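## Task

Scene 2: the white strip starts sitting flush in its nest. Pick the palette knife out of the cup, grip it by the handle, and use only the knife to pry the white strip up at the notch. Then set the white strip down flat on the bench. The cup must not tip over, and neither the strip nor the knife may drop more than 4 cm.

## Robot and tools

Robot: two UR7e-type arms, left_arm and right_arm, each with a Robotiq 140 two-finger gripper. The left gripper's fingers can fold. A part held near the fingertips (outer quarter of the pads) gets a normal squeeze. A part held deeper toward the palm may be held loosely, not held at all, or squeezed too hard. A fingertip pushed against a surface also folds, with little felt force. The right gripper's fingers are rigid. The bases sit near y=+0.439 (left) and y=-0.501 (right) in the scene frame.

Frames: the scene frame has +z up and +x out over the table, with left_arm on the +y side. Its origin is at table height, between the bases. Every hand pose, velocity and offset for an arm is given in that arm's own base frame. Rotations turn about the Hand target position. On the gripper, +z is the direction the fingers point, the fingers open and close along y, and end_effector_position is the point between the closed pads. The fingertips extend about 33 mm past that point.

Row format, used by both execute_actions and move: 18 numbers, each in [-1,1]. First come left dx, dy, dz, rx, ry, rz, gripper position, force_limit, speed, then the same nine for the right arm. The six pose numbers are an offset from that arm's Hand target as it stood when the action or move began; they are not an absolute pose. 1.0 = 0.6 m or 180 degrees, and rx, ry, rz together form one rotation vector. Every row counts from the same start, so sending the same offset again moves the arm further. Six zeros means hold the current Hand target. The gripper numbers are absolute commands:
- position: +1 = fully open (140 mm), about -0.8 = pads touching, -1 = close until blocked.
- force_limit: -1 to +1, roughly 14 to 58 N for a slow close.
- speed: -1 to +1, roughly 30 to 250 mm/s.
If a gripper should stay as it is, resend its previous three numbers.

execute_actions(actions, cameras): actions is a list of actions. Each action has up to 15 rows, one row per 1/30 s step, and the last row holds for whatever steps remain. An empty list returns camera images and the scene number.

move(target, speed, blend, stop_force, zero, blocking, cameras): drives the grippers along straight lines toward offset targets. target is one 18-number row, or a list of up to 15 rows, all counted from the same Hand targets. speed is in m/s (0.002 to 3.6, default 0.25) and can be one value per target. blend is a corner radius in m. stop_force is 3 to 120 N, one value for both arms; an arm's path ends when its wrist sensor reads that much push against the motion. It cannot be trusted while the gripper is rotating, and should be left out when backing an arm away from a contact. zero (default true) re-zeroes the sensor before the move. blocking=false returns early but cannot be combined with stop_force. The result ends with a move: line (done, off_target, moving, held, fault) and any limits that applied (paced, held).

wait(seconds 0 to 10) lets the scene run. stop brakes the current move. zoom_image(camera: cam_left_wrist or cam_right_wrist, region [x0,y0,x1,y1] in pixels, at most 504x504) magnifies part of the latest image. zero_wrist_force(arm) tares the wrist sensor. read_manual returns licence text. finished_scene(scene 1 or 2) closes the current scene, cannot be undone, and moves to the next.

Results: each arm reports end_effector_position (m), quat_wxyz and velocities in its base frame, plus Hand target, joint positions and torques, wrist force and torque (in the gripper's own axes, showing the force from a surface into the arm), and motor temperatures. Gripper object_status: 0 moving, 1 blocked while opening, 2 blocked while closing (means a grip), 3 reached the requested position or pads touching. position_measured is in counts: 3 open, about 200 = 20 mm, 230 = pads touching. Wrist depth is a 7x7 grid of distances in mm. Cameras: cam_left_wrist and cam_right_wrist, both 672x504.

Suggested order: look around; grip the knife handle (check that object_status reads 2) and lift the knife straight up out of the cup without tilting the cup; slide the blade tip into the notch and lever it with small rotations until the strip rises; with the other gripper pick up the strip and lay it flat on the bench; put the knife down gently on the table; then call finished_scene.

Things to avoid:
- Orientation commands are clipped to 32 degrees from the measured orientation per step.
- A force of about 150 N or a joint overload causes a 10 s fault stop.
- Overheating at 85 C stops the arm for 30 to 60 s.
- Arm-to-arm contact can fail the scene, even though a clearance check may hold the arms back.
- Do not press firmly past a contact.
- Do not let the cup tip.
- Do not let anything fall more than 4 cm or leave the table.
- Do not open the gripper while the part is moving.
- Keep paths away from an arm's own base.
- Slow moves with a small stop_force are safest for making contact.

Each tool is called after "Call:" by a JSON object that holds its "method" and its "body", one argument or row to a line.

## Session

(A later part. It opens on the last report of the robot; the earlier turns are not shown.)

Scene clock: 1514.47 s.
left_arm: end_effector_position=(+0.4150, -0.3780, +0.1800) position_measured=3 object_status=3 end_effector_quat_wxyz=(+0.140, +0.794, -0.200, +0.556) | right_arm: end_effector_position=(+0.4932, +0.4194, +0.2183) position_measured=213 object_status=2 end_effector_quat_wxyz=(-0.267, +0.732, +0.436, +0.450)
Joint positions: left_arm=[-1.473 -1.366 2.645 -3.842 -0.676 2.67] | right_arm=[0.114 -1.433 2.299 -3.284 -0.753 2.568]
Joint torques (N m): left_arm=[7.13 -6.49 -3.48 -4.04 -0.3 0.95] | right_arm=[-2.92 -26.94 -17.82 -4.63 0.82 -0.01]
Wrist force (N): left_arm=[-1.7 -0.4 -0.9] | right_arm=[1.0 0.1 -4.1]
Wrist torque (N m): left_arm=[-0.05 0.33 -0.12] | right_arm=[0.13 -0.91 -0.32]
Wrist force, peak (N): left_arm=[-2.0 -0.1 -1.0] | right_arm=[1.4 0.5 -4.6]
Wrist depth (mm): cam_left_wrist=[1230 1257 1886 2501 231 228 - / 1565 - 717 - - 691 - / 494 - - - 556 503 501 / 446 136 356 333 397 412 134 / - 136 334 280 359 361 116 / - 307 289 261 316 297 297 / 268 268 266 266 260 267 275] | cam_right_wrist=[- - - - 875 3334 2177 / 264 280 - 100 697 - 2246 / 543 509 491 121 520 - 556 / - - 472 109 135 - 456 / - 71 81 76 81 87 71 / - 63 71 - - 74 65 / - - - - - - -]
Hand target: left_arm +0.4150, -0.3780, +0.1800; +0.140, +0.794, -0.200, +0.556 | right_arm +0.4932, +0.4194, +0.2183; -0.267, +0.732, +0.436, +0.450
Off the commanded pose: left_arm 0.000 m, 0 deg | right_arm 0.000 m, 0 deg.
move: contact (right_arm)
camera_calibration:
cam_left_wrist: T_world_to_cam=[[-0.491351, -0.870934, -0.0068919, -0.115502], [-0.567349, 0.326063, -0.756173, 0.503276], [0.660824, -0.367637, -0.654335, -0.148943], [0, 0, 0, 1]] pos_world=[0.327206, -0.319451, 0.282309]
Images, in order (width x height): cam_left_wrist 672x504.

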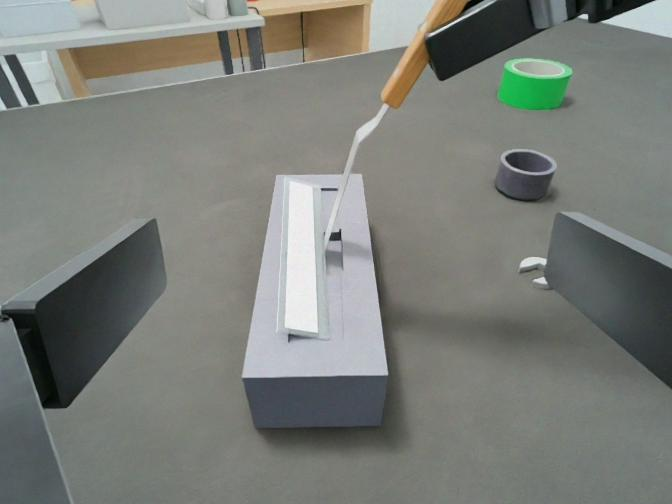

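Call:
{"method": "move", "body": {
  "target": [
    [0,0,0,0,0,0,1,-0.1,0,-0.00397,-0.00733,0,0,0,0,-0.98,1,-1],
    [0,0,0,0,0,0,1,-0.1,0,-0.00397,-0.00733,0.00833,0,0,0,-0.98,1,-1]
  ],
  "speed": 0.03
}}

Call:
{"method": "move", "body": {
  "target": [0,0,0,0,0,0,1,-0.1,0,0.00913,0.01686,0.00083,0,0,0,-0.98,1,-1],
  "speed": 0.015,
  "stop_force": 3,
  "cameras": ["cam_left_wrist"]
}}

Call:
{"method": "zoom_image", "body": {
  "camera": "cam_left_wrist",
  "region": [250, 160, 390, 350]
}}

Scene clock: 1539.50 s.
left_arm: end_effector_position=(+0.4150, -0.3780, +0.1800) position_measured=3 object_status=3 end_effector_quat_wxyz=(+0.140, +0.794, -0.200, +0.556) | right_arm: end_effector_position=(+0.4908, +0.4150, +0.2232) position_measured=213 object_status=2 end_effector_quat_wxyz=(-0.267, +0.732, +0.436, +0.450) end_effector_velocity=(+0.000, +0.000, +0.000) end_effector_angular_velocity=(+0.000, +0.003, +0.000)
Joint positions: left_arm=[-1.473 -1.366 2.645 -3.842 -0.676 2.67] | right_arm=[0.103 -1.456 2.306 -3.26 -0.744 2.557]
Joint velocities: left_arm=[within noise] | right_arm=[0.001 -0.002 0 0.005 -0.001 0.001]
Joint torques (N m): left_arm=[7.07 -6.29 -2.97 -4 -0.31 0.97] | right_arm=[-8.71 -32.01 -27.83 -0.31 3.74 -2]
Wrist force (N): left_arm=[-1.9 -0.2 -1.0] | right_arm=[1.4 0.3 1.1]
Wrist torque (N m): left_arm=[0.00 0.38 -0.11] | right_arm=[0.17 -0.34 -0.12]
Wrist force, peak (N): left_arm=[-1.9 -0.1 -1.3] | right_arm=[0.9 0.3 -4.5]
Wrist depth (mm): cam_left_wrist=[1205 1338 1950 2529 233 224 - / 1967 - 679 - - 702 646 / 522 533 541 506 516 518 - / - 136 - 345 428 412 127 / - 333 344 277 356 347 116 / 289 304 288 262 306 306 - / 274 266 267 259 266 266 -] | cam_right_wrist=[- - - 997 - 2540 2155 / 261 419 461 - - - 2092 / - 502 488 116 572 506 - / 438 444 457 109 113 512 439 / - - 81 76 81 87 367 / - 63 71 - - 74 65 / - - - - - - -]
Hand target: left_arm +0.4150, -0.3780, +0.1800; +0.140, +0.794, -0.200, +0.556 | right_arm +0.4908, +0.4150, +0.2233; -0.267, +0.732, +0.436, +0.450
Off the commanded pose: left_arm 0.000 m, 0 deg | right_arm 0.000 m, 0 deg.
move: done

Scene clock: 1541.30 s.
left_arm: end_effector_position=(+0.4150, -0.3780, +0.1800) position_measured=3 object_status=3 end_effector_quat_wxyz=(+0.140, +0.794, -0.200, +0.556) | right_arm: end_effector_position=(+0.4963, +0.4251, +0.2238) position_measured=213 object_status=2 end_effector_quat_wxyz=(-0.267, +0.732, +0.436, +0.450)
Joint positions: left_arm=[-1.473 -1.366 2.645 -3.842 -0.676 2.67] | right_arm=[0.128 -1.431 2.278 -3.274 -0.763 2.581]
Joint torques (N m): left_arm=[7.17 -6.5 -3.41 -4 -0.33 0.95] | right_arm=[7.01 -19.06 -28.46 -5.99 -1.49 2.2]
Wrist force (N): left_arm=[-1.9 -0.2 -1.0] | right_arm=[1.5 0.4 1.0]
Wrist torque (N m): left_arm=[0.00 0.38 -0.12] | right_arm=[0.18 -0.39 -0.33]
Wrist force, peak (N): left_arm=[-1.8 -0.2 -1.2] | right_arm=[1.9 0.1 1.1]
Wrist depth (mm): cam_left_wrist=[1230 1300 2529 2501 227 227 - / 1812 - - - - - 663 / 499 509 - - 533 518 - / - 139 - 334 383 149 128 / - 126 343 273 353 351 116 / 289 292 288 262 305 305 299 / - 274 266 260 267 270 269] | cam_right_wrist=[878 - - - - 2667 2200 / 259 416 452 - - - 1123 / 514 493 501 128 550 533 553 / 444 445 447 109 101 433 480 / 392 71 81 76 81 87 71 / - 63 71 - - 74 65 / - - - - - - -]
Hand target: left_arm +0.4150, -0.3780, +0.1800; +0.140, +0.794, -0.200, +0.556 | right_arm +0.4963, +0.4251, +0.2238; -0.267, +0.732, +0.436, +0.450
Off the commanded pose: left_arm 0.000 m, 0 deg | right_arm 0.000 m, 0 deg.
move: done
camera_calibration:
cam_left_wrist: T_world_to_cam=[[-0.491351, -0.870934, -0.0068919, -0.115502], [-0.567349, 0.326063, -0.756173, 0.503276], [0.660824, -0.367637, -0.654335, -0.148943], [0, 0, 0, 1]] pos_world=[0.327206, -0.319451, 0.282309]
Images, in order (width x height): cam_left_wrist 672x504.

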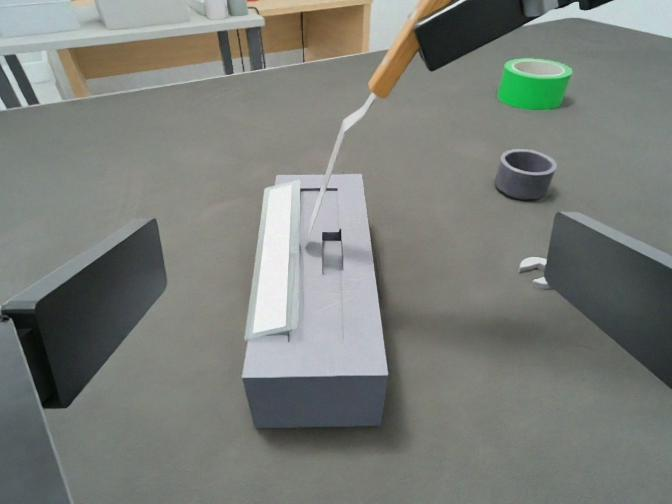

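Scaled by 2.653 from the camera's 672x504 image, which has a finer 960x720 frame.

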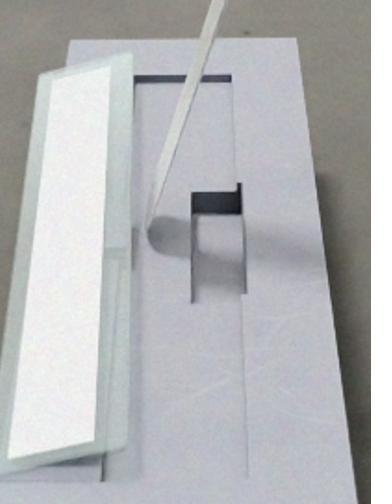

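Call:
{"method": "move", "body": {
  "target": [
    [0,0,0,0,0,0,1,-0.1,0,-0.00079,-0.00147,0.1,0,0,0,-0.98,1,-1],
    [0,0,0,0,0,0,1,-0.1,0,-0.119,-0.22,0.14,0,0,0,-0.98,1,-1]
  ],
  "speed": [0.05,0.15],
  "blend": 0.02,
  "cameras": ["cam_left_wrist","cam_right_wrist"]
}}

Call:
{"method": "zoom_image", "body": {
  "camera": "cam_left_wrist",
  "region": [230, 160, 390, 350]
}}

Call:
{"method": "zoom_image", "body": {
  "camera": "cam_right_wrist",
  "region": [180, 180, 500, 340]
}}

Scene clock: 1596.17 s.
left_arm: end_effector_position=(+0.4150, -0.3780, +0.1800) position_measured=3 object_status=3 end_effector_quat_wxyz=(+0.140, +0.794, -0.200, +0.556) | right_arm: end_effector_position=(+0.4249, +0.2932, +0.3078) position_measured=213 object_status=2 end_effector_quat_wxyz=(-0.267, +0.732, +0.436, +0.450)
Joint positions: left_arm=[-1.473 -1.366 2.645 -3.842 -0.676 2.67] | right_arm=[-0.299 -2.06 2.385 -2.267 -0.507 1.989]
Joint torques (N m): left_arm=[6.83 -6.81 -3.59 -3.92 -0.26 0.94] | right_arm=[-8.2 -10.26 -34.34 -0.36 4.84 -2.04]
Wrist force (N): left_arm=[-2.0 -0.2 -1.0] | right_arm=[1.6 0.2 0.4]
Wrist torque (N m): left_arm=[0.00 0.40 -0.11] | right_arm=[0.12 -0.39 -0.13]
Wrist force, peak (N): left_arm=[-2.1 -0.3 -1.0] | right_arm=[2.3 0.5 1.3]
Wrist depth (mm): cam_left_wrist=[1192 1307 1784 2348 - - - / 1717 - - - - 657 775 / - 501 - - 499 - 533 / - 139 428 333 426 149 127 / - 136 343 278 355 353 116 / 291 304 253 259 304 314 296 / 274 268 261 266 259 257 268] | cam_right_wrist=[- 1153 - - 2923 2883 2319 / 352 432 - - - 2200 2294 / 320 641 - 116 - - - / - 346 - 109 101 529 - / - - 81 76 81 87 473 / - 63 71 - - 74 65 / - - - - - - -]
Hand target: left_arm +0.4150, -0.3780, +0.1800; +0.140, +0.794, -0.200, +0.556 | right_arm +0.4249, +0.2931, +0.3078; -0.267, +0.732, +0.436, +0.450
Off the commanded pose: left_arm 0.000 m, 0 deg | right_arm 0.000 m, 0 deg.
move: done
camera_calibration:
cam_left_wrist: T_world_to_cam=[[-0.491351, -0.870934, -0.0068919, -0.115502], [-0.567349, 0.326063, -0.756173, 0.503276], [0.660824, -0.367637, -0.654335, -0.148943], [0, 0, 0, 1]] pos_world=[0.327206, -0.319451, 0.282309]
cam_right_wrist: T_world_to_cam=[[0.884849, -0.465565, 0.0170804, -0.239587], [-0.33298, -0.65765, -0.675737, 0.544058], [0.325833, 0.592238, -0.736945, 0.0581478], [0, 0, 0, 1]] pos_world=[0.374213, 0.211819, 0.414584]

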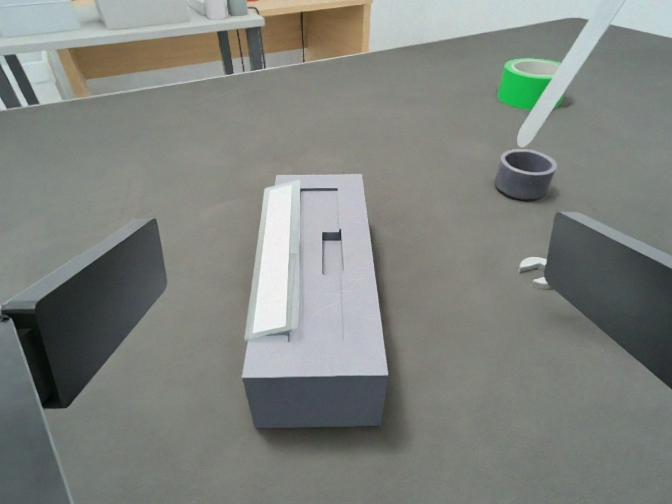

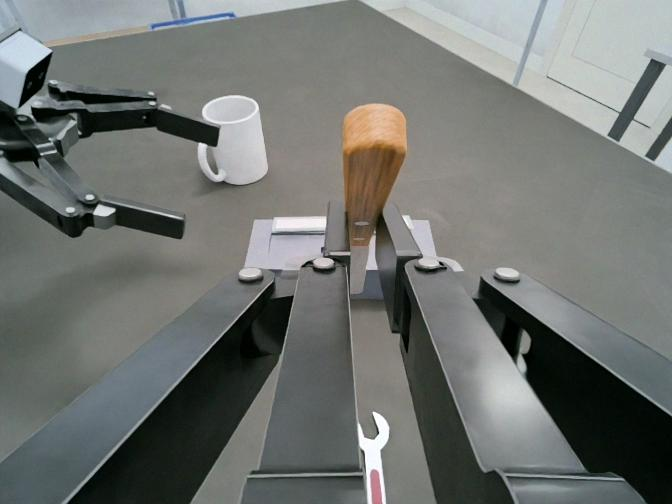

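Scaled by 2.653 from the camera's 672x504 image, which has a finer 960x720 frame.

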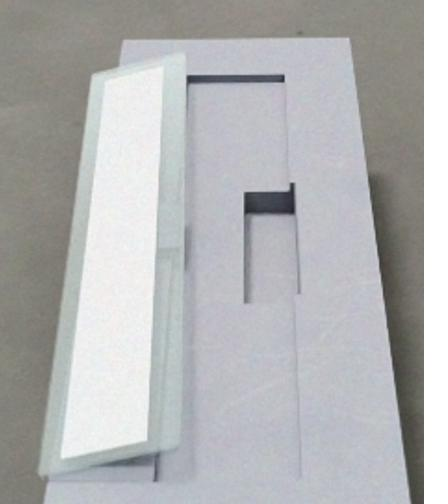

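Scaled by 1.575 from the camera's 672x504 image, which has a finer 960x720 frame.

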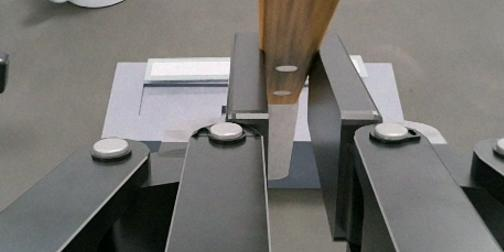

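Call:
{"method": "move", "body": {
  "target": [0.2225,0.0022,-0.0167,0.1341,0.3668,-0.0134,-0.08,-0.1,0,0,0,0,0,0,0,-0.98,1,-1],
  "speed": 0.2,
  "cameras": ["cam_left_wrist","cam_right_wrist"]
}}

Scene clock: 1615.93 s.
left_arm: end_effector_position=(+0.5485, -0.3767, +0.1700) position_measured=139 object_status=3 end_effector_quat_wxyz=(+0.077, +0.974, -0.213, -0.017) end_effector_velocity=(+0.000, +0.000, +0.000) end_effector_angular_velocity=(+0.002, +0.002, +0.000) | right_arm: end_effector_position=(+0.4249, +0.2932, +0.3078) position_measured=213 object_status=2 end_effector_quat_wxyz=(-0.267, +0.732, +0.436, +0.450)
Joint positions: left_arm=[-0.733 -1.179 1.391 -1.83 -1.721 2.837] | right_arm=[-0.299 -2.06 2.385 -2.266 -0.507 1.989]
Joint velocities: left_arm=[0 0.001 -0.003 0.005 0 0.001] | right_arm=[within noise]
Joint torques (N m): left_arm=[8.34 -29.14 -34.46 -1.48 -2.07 1.48] | right_arm=[-8.13 -10.09 -34.89 -0.26 4.75 -1.95]
Wrist force (N): left_arm=[0.0 0.5 -0.4] | right_arm=[1.2 0.3 0.5]
Wrist torque (N m): left_arm=[0.10 -0.01 0.12] | right_arm=[0.15 -0.32 -0.13]
Wrist force, peak (N): left_arm=[-2.5 0.0 -1.1] | right_arm=[1.7 0.0 0.6]
Wrist depth (mm): cam_left_wrist=[249 255 266 265 - 297 311 / 265 268 279 284 250 316 328 / 278 285 296 258 259 323 348 / 289 304 134 313 145 353 374 / - 92 92 348 145 90 84 / - - - 368 - - - / - - - 411 417 - -] | cam_right_wrist=[2052 3185 - 306 2808 2634 2246 / - - - 99 - 2270 2223 / 631 - 631 116 151 - - / 551 563 475 109 108 - 553 / 487 71 81 76 81 87 71 / - 63 71 - - 74 65 / - - - - - - -]
Hand target: left_arm +0.5485, -0.3767, +0.1700; +0.076, +0.974, -0.213, -0.017 | right_arm +0.4249, +0.2932, +0.3078; -0.267, +0.732, +0.436, +0.450
Off the commanded pose: left_arm 0.000 m, 0 deg | right_arm 0.000 m, 0 deg.
move: done
camera_calibration:
cam_left_wrist: T_world_to_cam=[[-0.424046, -0.888962, 0.173007, -0.123173], [-0.817572, 0.457933, 0.349104, 0.570016], [-0.389566, 0.00659026, -0.920975, 0.519188], [0, 0, 0, 1]] pos_world=[0.616056, -0.373947, 0.300475]
cam_right_wrist: T_world_to_cam=[[0.884878, -0.465513, 0.0170149, -0.239582], [-0.332991, -0.65767, -0.675713, 0.544056], [0.325743, 0.592257, -0.736969, 0.058187], [0, 0, 0, 1]] pos_world=[0.374213, 0.211819, 0.414584]

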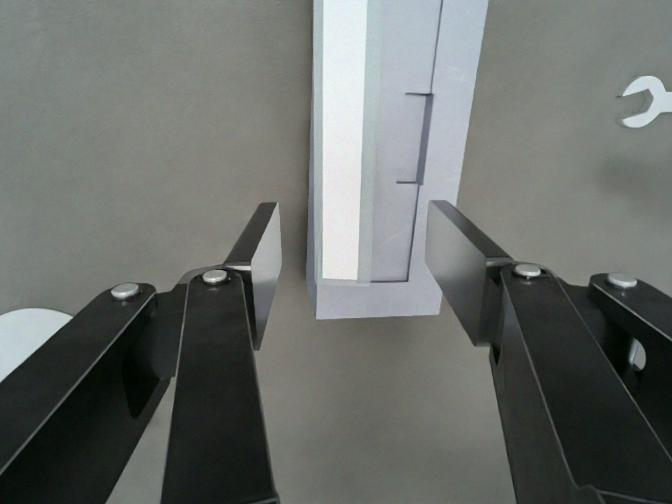

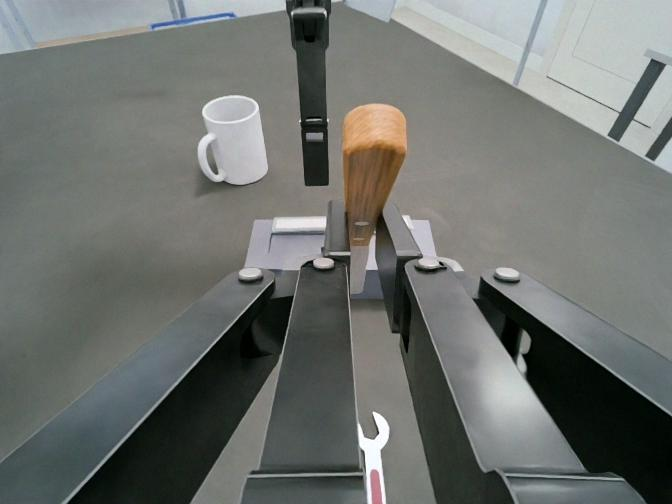

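Call:
{"method": "zoom_image", "body": {
  "camera": "cam_left_wrist",
  "region": [280, 0, 480, 330]
}}

Scaled by 1.527 from the camera's 672x504 image, which has a finer 960x720 frame.

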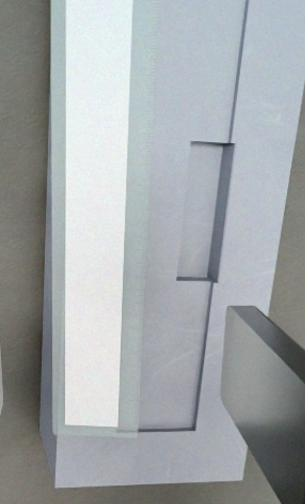

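Call:
{"method": "move", "body": {
  "target": [
    [-0.0957,-0.0932,-0.0667,0,0,-0.0083,-1,-1,0,0,0,0,0,0,0,-0.98,1,-1]
  ],
  "speed": 0.12
}}

Call:
{"method": "move", "body": {
  "target": [0,0,-0.09,0,0,0,-1,-1,0,0,0,0,0,0,0,-0.98,1,-1],
  "speed": 0.015,
  "stop_force": 4,
  "cameras": ["cam_left_wrist","cam_right_wrist"]
}}

Scene clock: 1670.93 s.
left_arm: end_effector_position=(+0.4912, -0.4324, +0.1301) position_measured=233 object_status=3 end_effector_quat_wxyz=(+0.076, +0.971, -0.226, -0.018) | right_arm: end_effector_position=(+0.4249, +0.2932, +0.3078) position_measured=213 object_status=2 end_effector_quat_wxyz=(-0.267, +0.732, +0.436, +0.450)
Joint positions: left_arm=[-0.857 -1.188 1.514 -1.957 -1.715 2.737] | right_arm=[-0.299 -2.06 2.385 -2.266 -0.507 1.989]
Joint torques (N m): left_arm=[-10.81 -28.03 -14.39 -4.9 1.2 -1.93] | right_arm=[-7.33 -9.85 -35.18 -0.29 4.64 -1.82]
Wrist force (N): left_arm=[0.2 0.7 -0.3] | right_arm=[1.1 0.1 0.6]
Wrist torque (N m): left_arm=[0.15 -0.05 0.22] | right_arm=[0.10 -0.29 -0.14]
Wrist force, peak (N): left_arm=[-0.2 2.0 0.2] | right_arm=[1.7 0.4 0.7]
Wrist depth (mm): cam_left_wrist=[216 216 179 187 247 258 265 / 227 228 183 198 262 273 287 / 241 245 - 205 278 289 302 / 253 259 200 123 116 310 329 / 267 273 92 85 - 97 345 / - - - - - - 64 / - - - - - - -] | cam_right_wrist=[- - 274 292 3005 2634 2246 / - - 308 317 824 2667 2246 / - - 588 128 629 - - / 533 - 509 109 113 531 549 / - - 81 76 81 87 81 / - 63 71 - - 74 65 / - - - - - - -]
Hand target: left_arm +0.4911, -0.4326, +0.1300; +0.076, +0.971, -0.226, -0.018 | right_arm +0.4249, +0.2932, +0.3078; -0.267, +0.732, +0.436, +0.450
Off the commanded pose: left_arm 0.000 m, 0 deg | right_arm 0.000 m, 0 deg.
move: done

Scene clock: 1674.73 s.
left_arm: end_effector_position=(+0.4911, -0.4326, +0.0939) position_measured=233 object_status=3 end_effector_quat_wxyz=(+0.076, +0.971, -0.226, -0.018) | right_arm: end_effector_position=(+0.4249, +0.2932, +0.3078) position_measured=213 object_status=2 end_effector_quat_wxyz=(-0.267, +0.732, +0.436, +0.450)
Joint positions: left_arm=[-0.858 -1.158 1.568 -2.042 -1.715 2.737] | right_arm=[-0.299 -2.06 2.385 -2.266 -0.507 1.989]
Joint torques (N m): left_arm=[-8.71 -49.01 -30.16 -1.13 1.19 -1.17] | right_arm=[-7.64 -9.39 -34.39 -0.43 4.73 -1.66]
Wrist force (N): left_arm=[-1.3 0.8 -5.7] | right_arm=[1.4 0.1 0.6]
Wrist torque (N m): left_arm=[0.19 0.02 0.22] | right_arm=[0.11 -0.35 -0.13]
Wrist force, peak (N): left_arm=[-12.1 -1.8 -29.4] | right_arm=[1.8 0.2 0.6]
Wrist depth (mm): cam_left_wrist=[187 - 146 152 211 219 227 / 196 148 154 162 226 239 249 / 206 211 165 168 240 249 261 / 219 222 167 123 251 256 282 / 231 234 92 86 - - 297 / - - - - - - 63 / - - - - - - -] | cam_right_wrist=[992 1089 279 286 4026 2923 2223 / - - 321 307 - 2032 2294 / - - 628 128 611 - 661 / 578 - 483 109 134 - 544 / - - 81 76 81 87 488 / - 63 71 - - 74 65 / - - - - - - -]
Hand target: left_arm +0.4911, -0.4326, +0.0939; +0.076, +0.971, -0.226, -0.018 (not the last commanded pose) | right_arm +0.4249, +0.2932, +0.3078; -0.267, +0.732, +0.436, +0.450
Off the commanded pose: left_arm 0.018 m, 0 deg | right_arm 0.000 m, 0 deg.
move: contact (left_arm)
camera_calibration:
cam_left_wrist: T_world_to_cam=[[-0.447039, -0.877627, 0.172996, -0.16786], [-0.805254, 0.479047, 0.3494, 0.578241], [-0.389516, 0.01689, -0.920865, 0.431519], [0, 0, 0, 1]] pos_world=[0.558674, -0.431612, 0.224372]
cam_right_wrist: T_world_to_cam=[[0.884878, -0.465513, 0.0170149, -0.239582], [-0.332991, -0.65767, -0.675713, 0.544056], [0.325743, 0.592257, -0.736969, 0.058187], [0, 0, 0, 1]] pos_world=[0.374213, 0.211819, 0.414584]

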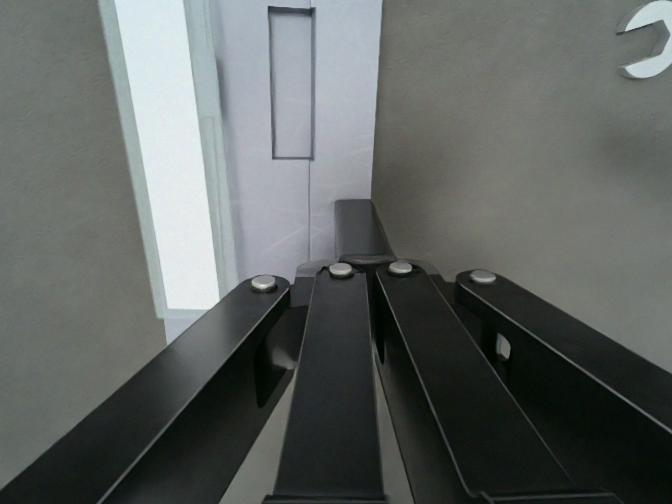

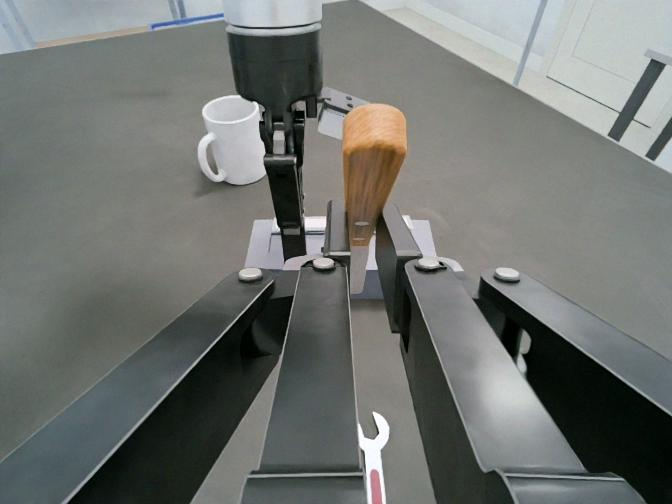

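Call:
{"method": "move", "body": {
  "target": [0,0,0.07,0,0,0,-1,-1,0,0,0,0,0,0,0,-0.98,1,-1],
  "speed": 0.08
}}

Call:
{"method": "move", "body": {
  "target": [0.0927,0.0865,-0.0023,0,0,0,-0.08,-0.1,0,0,0,0,0,0,0,-0.98,1,-1],
  "speed": 0.12,
  "cameras": ["cam_left_wrist"]
}}

Call:
{"method": "zoom_image", "body": {
  "camera": "cam_left_wrist",
  "region": [250, 0, 450, 300]
}}

Scene clock: 1694.50 s.
left_arm: end_effector_position=(+0.4911, -0.4326, +0.1358) position_measured=233 object_status=3 end_effector_quat_wxyz=(+0.076, +0.971, -0.226, -0.018) | right_arm: end_effector_position=(+0.4249, +0.2932, +0.3078) position_measured=213 object_status=2 end_effector_quat_wxyz=(-0.267, +0.732, +0.436, +0.450)
Joint positions: left_arm=[-0.858 -1.193 1.505 -1.944 -1.715 2.737] | right_arm=[-0.299 -2.06 2.385 -2.266 -0.507 1.989]
Joint torques (N m): left_arm=[-8.46 -52.14 -33.52 -1.26 0.32 0.9] | right_arm=[-6.78 -9.21 -35.07 -0.42 4.54 -1.77]
Wrist force (N): left_arm=[-0.2 0.8 -0.4] | right_arm=[1.6 0.2 0.6]
Wrist torque (N m): left_arm=[0.16 0.03 0.22] | right_arm=[0.13 -0.40 -0.13]
Wrist force, peak (N): left_arm=[-1.2 0.5 -6.0] | right_arm=[1.7 0.3 1.0]
Wrist depth (mm): cam_left_wrist=[221 223 183 191 - 262 270 / 231 235 194 203 268 277 290 / 246 247 204 210 284 300 309 / 258 268 - 112 300 321 329 / 275 275 92 86 - - 369 / - - - - - - 63 / - - - - - - -] | cam_right_wrist=[- 1062 272 298 3233 3387 2270 / 805 - 290 339 - 3498 2294 / - - 598 128 659 - - / - - 413 109 101 - - / - 71 81 76 81 87 475 / - 63 71 - - 74 65 / - - - - - - -]
Hand target: left_arm +0.4911, -0.4326, +0.1359; +0.076, +0.971, -0.226, -0.018 | right_arm +0.4249, +0.2932, +0.3078; -0.267, +0.732, +0.436, +0.450
Off the commanded pose: left_arm 0.000 m, 0 deg | right_arm 0.000 m, 0 deg.
move: done

Scene clock: 1695.73 s.
left_arm: end_effector_position=(+0.5465, -0.3809, +0.1346) position_measured=139 object_status=3 end_effector_quat_wxyz=(+0.076, +0.971, -0.226, -0.018) | right_arm: end_effector_position=(+0.4249, +0.2932, +0.3078) position_measured=213 object_status=2 end_effector_quat_wxyz=(-0.267, +0.732, +0.436, +0.450)
Joint positions: left_arm=[-0.739 -1.154 1.447 -1.908 -1.722 2.857] | right_arm=[-0.299 -2.06 2.385 -2.266 -0.507 1.989]
Joint torques (N m): left_arm=[8.08 -30.59 -32.77 -1.66 -2.11 1.24] | right_arm=[-7.25 -9.37 -35.3 -0.34 4.53 -1.85]
Wrist force (N): left_arm=[-0.2 0.7 -0.3] | right_arm=[1.2 0.2 0.6]
Wrist torque (N m): left_arm=[0.14 0.01 0.12] | right_arm=[0.13 -0.31 -0.14]
Wrist force, peak (N): left_arm=[-0.7 2.3 -0.4] | right_arm=[1.6 0.2 0.8]
Wrist depth (mm): cam_left_wrist=[220 227 233 193 - 263 274 / 231 237 248 249 210 277 292 / 242 253 257 207 224 - - / 257 264 134 279 164 110 333 / - 92 92 293 146 90 84 / - - 324 331 - - - / - - - 360 - - -] | cam_right_wrist=[3048 - - 345 3743 2736 2294 / - 754 606 340 - 2571 2200 / - 738 657 116 653 655 - / 550 - - 109 113 551 551 / 486 - 81 76 81 87 461 / - 63 71 - - 74 65 / - - - - - - -]
Hand target: left_arm +0.5467, -0.3807, +0.1346; +0.076, +0.971, -0.226, -0.018 | right_arm +0.4249, +0.2932, +0.3078; -0.267, +0.732, +0.436, +0.450
Off the commanded pose: left_arm 0.000 m, 0 deg | right_arm 0.000 m, 0 deg.
move: done
camera_calibration:
cam_left_wrist: T_world_to_cam=[[-0.447006, -0.87766, 0.172914, -0.104728], [-0.80533, 0.478987, 0.349306, 0.583994], [-0.389395, 0.0168894, -0.920916, 0.489683], [0, 0, 0, 1]] pos_world=[0.614175, -0.379912, 0.265073]
Images, in order (width x height): cam_left_wrist 672x504.

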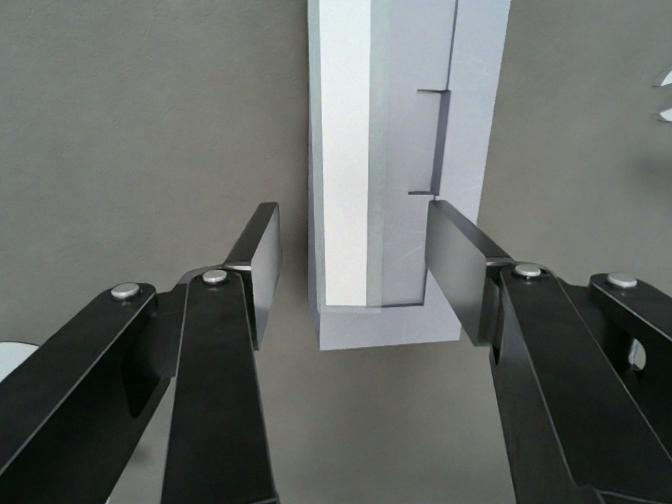

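Scaled by 1.680 from the camera's 672x504 image, which has a finer 960x720 frame.

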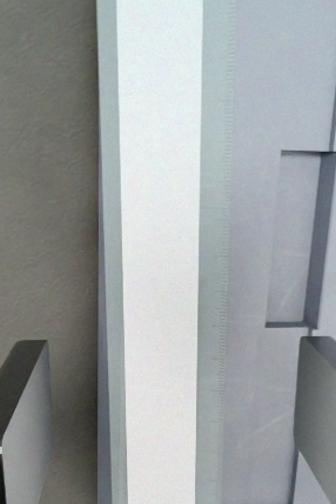

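Call:
{"method": "move", "body": {
  "target": [-0.0046,-0.00936,-0.066,0,0,0,-0.08,-0.1,0,0,0,0,0,0,0,-0.98,1,-1],
  "speed": 0.025,
  "stop_force": 4,
  "cameras": ["cam_left_wrist","cam_right_wrist"]
}}

Call:
{"method": "zoom_image", "body": {
  "camera": "cam_left_wrist",
  "region": [230, 100, 480, 350]
}}

Call:
{"method": "zoom_image", "body": {
  "camera": "cam_right_wrist",
  "region": [230, 150, 460, 320]
}}

Scene clock: 1712.67 s.
left_arm: end_effector_position=(+0.5439, -0.3863, +0.0950) position_measured=139 object_status=3 end_effector_quat_wxyz=(+0.076, +0.971, -0.226, -0.018) | right_arm: end_effector_position=(+0.4249, +0.2932, +0.3078) position_measured=213 object_status=2 end_effector_quat_wxyz=(-0.267, +0.732, +0.436, +0.450)
Joint positions: left_arm=[-0.748 -1.121 1.506 -2.001 -1.721 2.848] | right_arm=[-0.299 -2.06 2.385 -2.266 -0.507 1.989]
Joint torques (N m): left_arm=[-9.05 -30.37 -14.75 -4.76 1.11 -1.72] | right_arm=[-7.15 -9.22 -34.89 -0.43 4.32 -1.69]
Wrist force (N): left_arm=[-0.2 0.4 -0.4] | right_arm=[1.4 0.4 0.8]
Wrist torque (N m): left_arm=[0.09 0.02 0.22] | right_arm=[0.16 -0.35 -0.13]
Wrist force, peak (N): left_arm=[-0.1 0.9 -0.7] | right_arm=[1.7 0.0 0.7]
Wrist depth (mm): cam_left_wrist=[188 192 199 202 157 - 233 / 197 203 209 204 172 233 246 / 207 214 222 169 181 251 262 / - 224 135 183 145 263 280 / - 92 92 202 146 91 84 / - - - 281 213 - - / - - - 304 320 - -] | cam_right_wrist=[- - - 342 3138 2808 2223 / - - - 359 - 2072 2319 / - 624 - 116 - 691 657 / - 557 535 109 103 559 554 / - - 81 76 81 87 71 / - 63 71 - - 74 65 / - - - - - - -]
Hand target: left_arm +0.5439, -0.3863, +0.0950; +0.076, +0.971, -0.226, -0.018 | right_arm +0.4249, +0.2932, +0.3078; -0.267, +0.732, +0.436, +0.450
Off the commanded pose: left_arm 0.000 m, 0 deg | right_arm 0.000 m, 0 deg.
move: done
camera_calibration:
cam_left_wrist: T_world_to_cam=[[-0.447056, -0.877626, 0.172954, -0.103731], [-0.805285, 0.479048, 0.349326, 0.598346], [-0.389431, 0.0168904, -0.920901, 0.45222], [0, 0, 0, 1]] pos_world=[0.611574, -0.385312, 0.225373]
cam_right_wrist: T_world_to_cam=[[0.884878, -0.465513, 0.0170149, -0.239582], [-0.332991, -0.65767, -0.675713, 0.544056], [0.325743, 0.592257, -0.736969, 0.058187], [0, 0, 0, 1]] pos_world=[0.374213, 0.211819, 0.414584]

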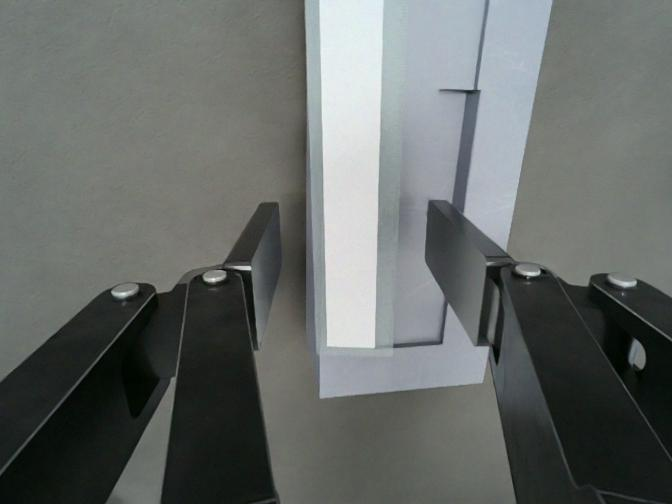

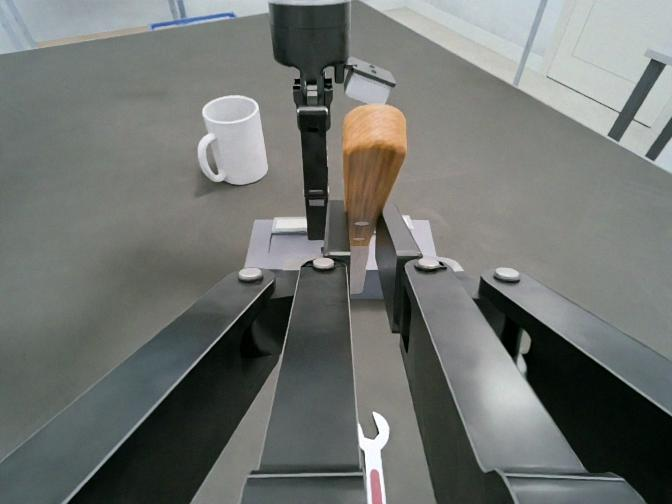

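Scaled by 2.016 from the camera's 672x504 image, which has a finer 960x720 frame.

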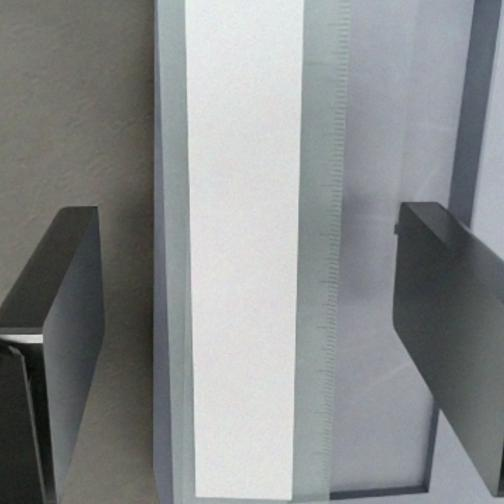

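Scaled by 2.191 from the camera's 672x504 image, which has a finer 960x720 frame.

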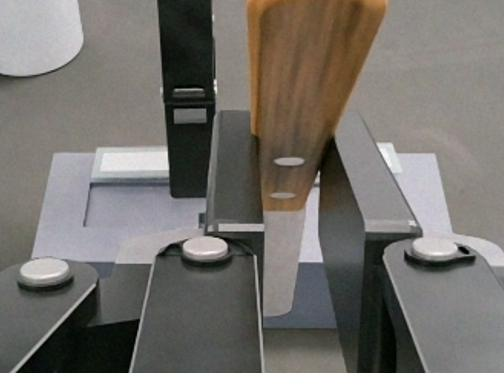

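Call:
{"method": "execute_actions", "body": {
  "actions": [
    [[0,0,0,0,0,0,-1,-0.1,-1,0,0,0,0,0,0,-0.98,1,-1]],
    [[0,0,0,0,0,0,-1,-0.1,-1,0,0,0,0,0,0,-0.98,1,-1]],
    [[0,0,0,0,0,0,-1,-0.1,-1,0,0,0,0,0,0,-0.98,1,-1]],
    [[0,0,0,0,0,0,-1,-0.1,-1,0,0,0,0,0,0,-0.98,1,-1]]
  ],
  "cameras": ["cam_left_wrist"]
}}

Call:
{"method": "zoom_image", "body": {
  "camera": "cam_left_wrist",
  "region": [230, 100, 480, 350]
}}

Scene clock: 1724.77 s.
left_arm: end_effector_position=(+0.5439, -0.3863, +0.0950) position_measured=180 object_status=2 end_effector_quat_wxyz=(+0.076, +0.971, -0.226, -0.018) | right_arm: end_effector_position=(+0.4249, +0.2932, +0.3078) position_measured=213 object_status=2 end_effector_quat_wxyz=(-0.267, +0.732, +0.436, +0.450)
Joint positions: left_arm=[-0.748 -1.121 1.506 -2.001 -1.721 2.848] | right_arm=[-0.299 -2.06 2.385 -2.266 -0.507 1.989]
Joint torques (N m): left_arm=[-8.81 -30.37 -15.15 -3.91 0.65 -1.68] | right_arm=[-7.03 -9.09 -34.83 -0.4 4.37 -1.72]
Wrist force (N): left_arm=[-1.1 0.5 -4.3] | right_arm=[1.2 0.1 0.8]
Wrist torque (N m): left_arm=[0.19 0.02 0.24] | right_arm=[0.10 -0.32 -0.13]
Wrist force, peak (N): left_arm=[-1.4 0.3 -4.6] | right_arm=[1.8 0.3 0.9]
Wrist depth (mm): cam_left_wrist=[188 192 198 - 157 225 231 / 196 204 209 159 174 233 247 / 206 213 221 176 187 245 265 / 220 225 227 175 150 264 282 / 229 81 87 192 116 91 79 / - - - 284 - 61 70 / - - - 304 - - -] | cam_right_wrist=[- 1123 374 344 2701 2845 2223 / 787 1026 - 360 - 3048 2246 / 749 688 661 116 - - - / - - 533 109 135 553 - / 491 - 81 76 81 87 - / - 63 71 - - 74 65 / - - - - - - -]
Hand target: left_arm +0.5439, -0.3863, +0.0950; +0.076, +0.971, -0.226, -0.018 | right_arm +0.4249, +0.2932, +0.3078; -0.267, +0.732, +0.436, +0.450
Off the commanded pose: left_arm 0.000 m, 0 deg | right_arm 0.000 m, 0 deg.
camera_calibration:
cam_left_wrist: T_world_to_cam=[[-0.44707, -0.877618, 0.172961, -0.103721], [-0.805278, 0.479063, 0.349323, 0.598348], [-0.389431, 0.0168904, -0.920901, 0.45222], [0, 0, 0, 1]] pos_world=[0.611574, -0.385312, 0.225373]
Images, in order (width x height): cam_left_wrist 672x504.

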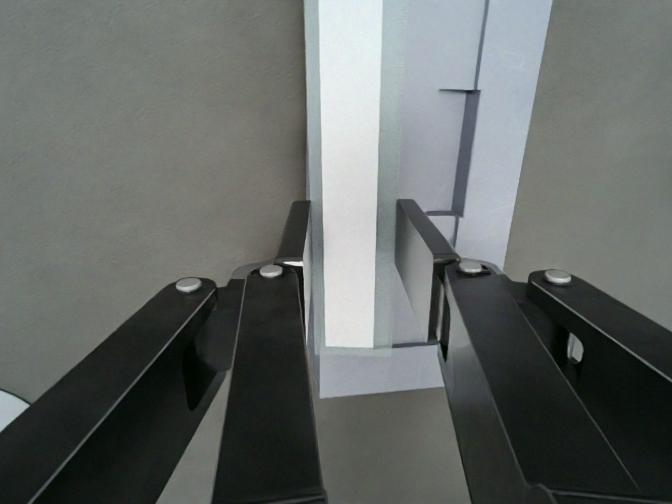

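Scaled by 2.016 from the camera's 672x504 image, which has a finer 960x720 frame.

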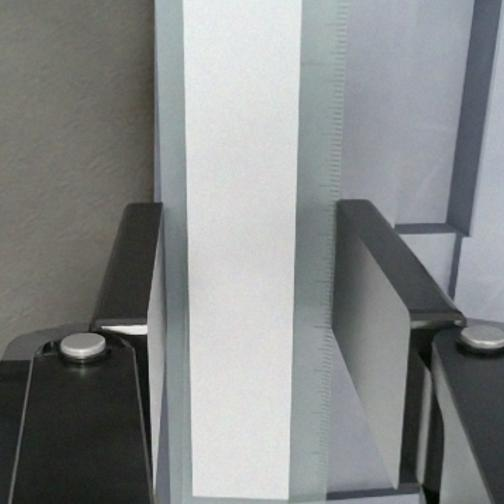

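Call:
{"method": "move", "body": {
  "target": [0.0012,0.0024,0.0167,0,0,0,-1,-0.1,-1,0,0,0,0,0,0,-0.98,1,-1],
  "speed": 0.02,
  "cameras": ["cam_left_wrist","cam_right_wrist"]
}}

Call:
{"method": "zoom_image", "body": {
  "camera": "cam_left_wrist",
  "region": [230, 100, 480, 350]
}}

Call:
{"method": "zoom_image", "body": {
  "camera": "cam_right_wrist",
  "region": [230, 150, 460, 320]
}}

Scene clock: 1742.27 s.
left_arm: end_effector_position=(+0.5446, -0.3849, +0.1048) position_measured=180 object_status=2 end_effector_quat_wxyz=(+0.076, +0.971, -0.226, -0.018) | right_arm: end_effector_position=(+0.4249, +0.2932, +0.3078) position_measured=213 object_status=2 end_effector_quat_wxyz=(-0.267, +0.732, +0.436, +0.450)
Joint positions: left_arm=[-0.745 -1.13 1.493 -1.978 -1.721 2.85] | right_arm=[-0.299 -2.06 2.385 -2.266 -0.507 1.989]
Joint torques (N m): left_arm=[7.89 -53.31 -31.46 -1.11 -2.09 1.26] | right_arm=[-6.97 -8.87 -34.81 -0.41 4.29 -1.53]
Wrist force (N): left_arm=[-0.3 0.7 0.0] | right_arm=[1.4 0.0 0.6]
Wrist torque (N m): left_arm=[0.15 0.05 0.12] | right_arm=[0.10 -0.35 -0.13]
Wrist force, peak (N): left_arm=[-1.6 0.5 -4.6] | right_arm=[1.8 0.4 0.8]
Wrist depth (mm): cam_left_wrist=[195 200 207 206 - - 242 / 207 211 218 158 183 246 259 / 216 224 230 226 190 263 271 / 228 236 238 172 150 278 293 / 239 81 87 205 117 91 79 / - - - 297 - 61 70 / - - - 310 - - -] | cam_right_wrist=[- 1051 953 343 2634 2571 2223 / 824 - - 346 - 2510 2294 / 691 - - 116 153 635 779 / - - 489 109 112 572 - / 466 - 81 76 81 87 71 / - 63 71 - - 74 65 / - - - - - - -]
Hand target: left_arm +0.5447, -0.3849, +0.1050; +0.076, +0.971, -0.226, -0.018 | right_arm +0.4249, +0.2932, +0.3078; -0.267, +0.732, +0.436, +0.450
Off the commanded pose: left_arm 0.000 m, 0 deg | right_arm 0.000 m, 0 deg.
move: done
camera_calibration:
cam_left_wrist: T_world_to_cam=[[-0.44707, -0.877618, 0.172961, -0.103891], [-0.805278, 0.479063, 0.349323, 0.594783], [-0.389431, 0.0168904, -0.920901, 0.461586], [0, 0, 0, 1]] pos_world=[0.612274, -0.383912, 0.235273]
cam_right_wrist: T_world_to_cam=[[0.884878, -0.465513, 0.0170149, -0.239582], [-0.332991, -0.65767, -0.675713, 0.544056], [0.325743, 0.592257, -0.736969, 0.058187], [0, 0, 0, 1]] pos_world=[0.374213, 0.211819, 0.414584]

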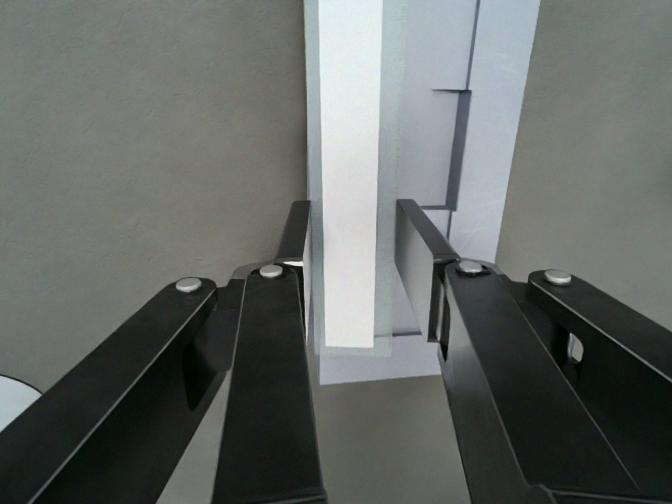

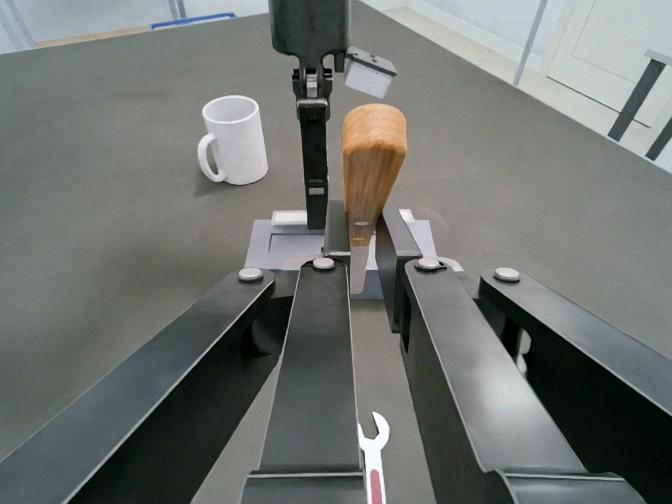

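Scaled by 2.016 from the camera's 672x504 image, which has a finer 960x720 frame.

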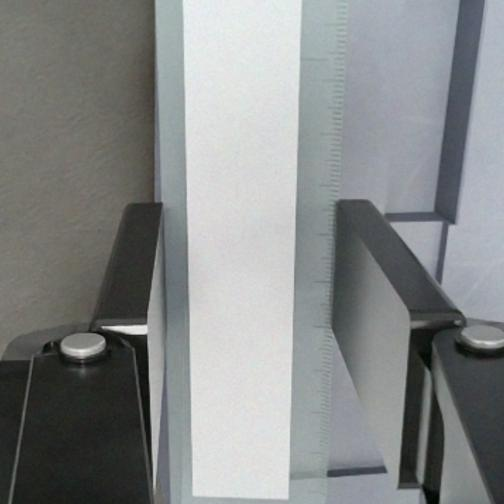

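Scaled by 2.191 from the camera's 672x504 image, which has a finer 960x720 frame.

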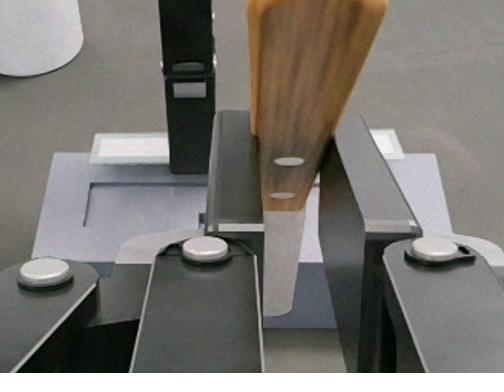

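Call:
{"method": "move", "body": {
  "target": [
    [0,0,0.1,0,0,0,-1,-0.1,-1,0,0,0,0,0,0,-0.98,1,-1],
    [-0.4078,0.1665,0.1,0.0449,-0.0221,0,-1,-0.1,-1,0,0,0,0,0,0,-0.98,1,-1]
  ],
  "speed": [0.06,0.15],
  "blend": 0.015,
  "cameras": ["cam_left_wrist","cam_right_wrist"]
}}

Scene clock: 1760.63 s.
left_arm: end_effector_position=(+0.3001, -0.2850, +0.1650) position_measured=180 object_status=2 end_effector_quat_wxyz=(+0.000, +0.974, -0.227, +0.000) | right_arm: end_effector_position=(+0.4249, +0.2932, +0.3078) position_measured=213 object_status=2 end_effector_quat_wxyz=(-0.267, +0.732, +0.436, +0.450)
Joint positions: left_arm=[-1.087 -1.775 2.039 -1.835 -1.571 2.511] | right_arm=[-0.299 -2.06 2.385 -2.266 -0.507 1.989]
Joint torques (N m): left_arm=[-9.01 -28.24 -15.33 -1.6 1.47 -1.75] | right_arm=[-6.5 -8.45 -34.7 -0.43 4.14 -1.44]
Wrist force (N): left_arm=[0.5 0.6 0.0] | right_arm=[1.3 0.1 0.5]
Wrist torque (N m): left_arm=[0.11 -0.15 0.18] | right_arm=[0.11 -0.34 -0.13]
Wrist force, peak (N): left_arm=[0.8 1.2 -0.7] | right_arm=[1.9 0.3 0.6]
Wrist depth (mm): cam_left_wrist=[269 268 267 149 270 273 273 / 282 281 282 - 284 - 285 / - 298 302 166 304 308 306 / 316 313 311 138 150 99 325 / 332 81 87 334 91 91 79 / - - - 367 - 61 70 / - - - 404 - - -] | cam_right_wrist=[347 - - - 3617 2246 2270 / 381 - 596 - 857 2270 2294 / 410 691 635 116 - - - / 527 540 502 109 104 - - / 487 71 81 76 81 87 454 / - 63 71 - - 74 65 / - - - - - - -]
Hand target: left_arm +0.3000, -0.2850, +0.1650; +0.000, +0.974, -0.227, +0.000 | right_arm +0.4249, +0.2932, +0.3078; -0.267, +0.732, +0.436, +0.450
Off the commanded pose: left_arm 0.000 m, 0 deg | right_arm 0.000 m, 0 deg.
move: done
camera_calibration:
cam_left_wrist: T_world_to_cam=[[-0.453647, -0.891024, 0.0167518, -0.112055], [-0.829791, 0.429178, 0.356725, 0.320921], [-0.32504, 0.147927, -0.934059, 0.440292], [0, 0, 0, 1]] pos_world=[0.358577, -0.302707, 0.298655]
cam_right_wrist: T_world_to_cam=[[0.884878, -0.465513, 0.0170149, -0.239582], [-0.332991, -0.65767, -0.675713, 0.544056], [0.325743, 0.592257, -0.736969, 0.058187], [0, 0, 0, 1]] pos_world=[0.374213, 0.211819, 0.414584]

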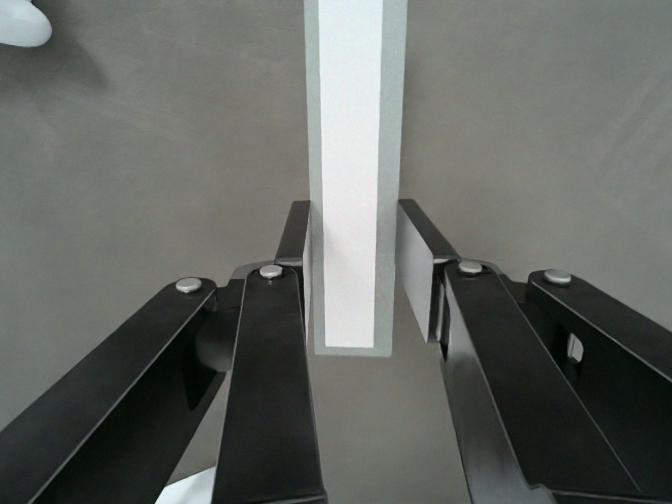

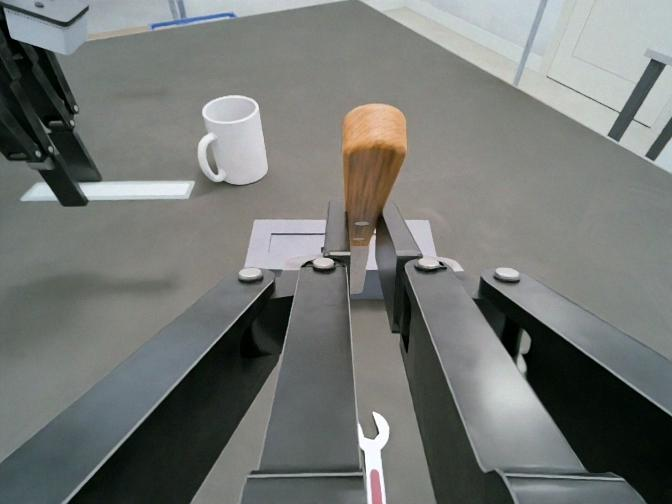

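Call:
{"method": "move", "body": {
  "target": [0,0,-0.2,0,0,0,-1,-0.1,-1,0,0,0,0,0,0,-0.98,1,-1],
  "speed": 0.08
}}

Call:
{"method": "move", "body": {
  "target": [0,0,-0.03,0,0,0,-1,-0.1,-1,0,0,0,0,0,0,-0.98,1,-1],
  "speed": 0.006,
  "stop_force": 3,
  "cameras": ["cam_left_wrist","cam_right_wrist"]
}}

Scene clock: 1771.70 s.
left_arm: end_effector_position=(+0.3000, -0.2850, +0.0451) position_measured=180 object_status=2 end_effector_quat_wxyz=(+0.000, +0.974, -0.227, +0.000) | right_arm: end_effector_position=(+0.4249, +0.2932, +0.3078) position_measured=213 object_status=2 end_effector_quat_wxyz=(-0.267, +0.732, +0.436, +0.450)
Joint positions: left_arm=[-1.088 -1.63 2.258 -2.198 -1.571 2.511] | right_arm=[-0.299 -2.06 2.385 -2.266 -0.507 1.989]
Joint torques (N m): left_arm=[7.14 -4.7 -13.09 -4.17 0.81 1.36] | right_arm=[-6.32 -7.76 -34.78 -0.52 4.12 -1.42]
Wrist force (N): left_arm=[0.6 0.5 -0.2] | right_arm=[1.5 0.1 0.8]
Wrist torque (N m): left_arm=[0.08 -0.16 0.19] | right_arm=[0.11 -0.37 -0.13]
Wrist force, peak (N): left_arm=[0.4 0.7 0.6] | right_arm=[1.7 0.1 0.9]
Wrist depth (mm): cam_left_wrist=[158 161 161 152 162 162 163 / 168 170 171 159 171 172 173 / 178 179 178 166 179 181 183 / 189 190 187 173 137 192 195 / 200 81 87 203 117 91 81 / - - - 220 - 61 70 / - - - 239 - - -] | cam_right_wrist=[- 3283 - - 4445 3617 2270 / 346 854 - - - - 2270 / 384 476 653 116 - - 680 / 477 518 549 109 103 - 544 / - - 81 76 81 87 460 / - 63 71 - - 74 65 / - - - - - - -]
Hand target: left_arm +0.3000, -0.2850, +0.0450; +0.000, +0.974, -0.227, +0.000 | right_arm +0.4249, +0.2932, +0.3078; -0.267, +0.732, +0.436, +0.450
Off the commanded pose: left_arm 0.000 m, 0 deg | right_arm 0.000 m, 0 deg.
move: done

Scene clock: 1775.10 s.
left_arm: end_effector_position=(+0.3000, -0.2850, +0.0325) position_measured=180 object_status=2 end_effector_quat_wxyz=(+0.000, +0.974, -0.227, +0.000) | right_arm: end_effector_position=(+0.4249, +0.2932, +0.3078) position_measured=213 object_status=2 end_effector_quat_wxyz=(-0.267, +0.732, +0.436, +0.450)
Joint positions: left_arm=[-1.088 -1.607 2.276 -2.24 -1.571 2.511] | right_arm=[-0.299 -2.06 2.385 -2.266 -0.507 1.989]
Joint torques (N m): left_arm=[7.1 -28.89 -28.06 -1.05 -1.5 1.25] | right_arm=[-5.23 -8.21 -34.74 -0.37 4.02 -1.4]
Wrist force (N): left_arm=[0.9 0.8 -3.2] | right_arm=[1.4 0.0 0.6]
Wrist torque (N m): left_arm=[0.14 0.03 0.21] | right_arm=[0.07 -0.36 -0.13]
Wrist force, peak (N): left_arm=[-0.1 0.7 -13.0] | right_arm=[1.7 0.4 0.9]
Wrist depth (mm): cam_left_wrist=[148 149 150 149 151 151 153 / 157 157 158 157 159 159 161 / 166 166 167 167 168 169 169 / 176 175 174 172 151 178 181 / 186 81 87 188 112 91 81 / - - - 205 - 61 69 / - - - 221 - - -] | cam_right_wrist=[- 983 - 1317 3185 2736 2246 / 348 970 615 - 864 3442 2270 / 383 492 599 116 - 639 - / 422 517 531 109 109 526 546 / 495 71 81 76 81 87 463 / - 63 71 - - 74 65 / - - - - - - -]
Hand target: left_arm +0.3000, -0.2850, +0.0326; +0.000, +0.974, -0.227, +0.000 (not the last commanded pose) | right_arm +0.4249, +0.2932, +0.3078; -0.267, +0.732, +0.436, +0.450
Off the commanded pose: left_arm 0.006 m, 0 deg | right_arm 0.000 m, 0 deg.
move: contact (left_arm)
camera_calibration:
cam_left_wrist: T_world_to_cam=[[-0.453653, -0.891024, 0.0166101, -0.109855], [-0.829825, 0.429143, 0.356689, 0.368112], [-0.324946, 0.148029, -0.934076, 0.316497], [0, 0, 0, 1]] pos_world=[0.358477, -0.302707, 0.166155]
cam_right_wrist: T_world_to_cam=[[0.884878, -0.465513, 0.0170149, -0.239582], [-0.332991, -0.65767, -0.675713, 0.544056], [0.325743, 0.592257, -0.736969, 0.058187], [0, 0, 0, 1]] pos_world=[0.374213, 0.211819, 0.414584]

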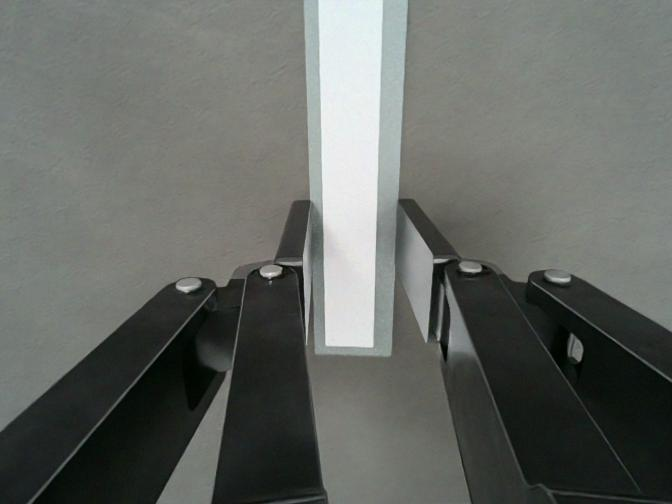

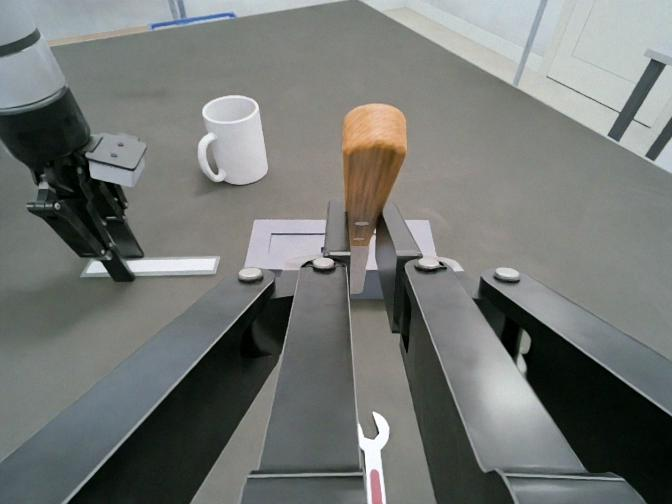

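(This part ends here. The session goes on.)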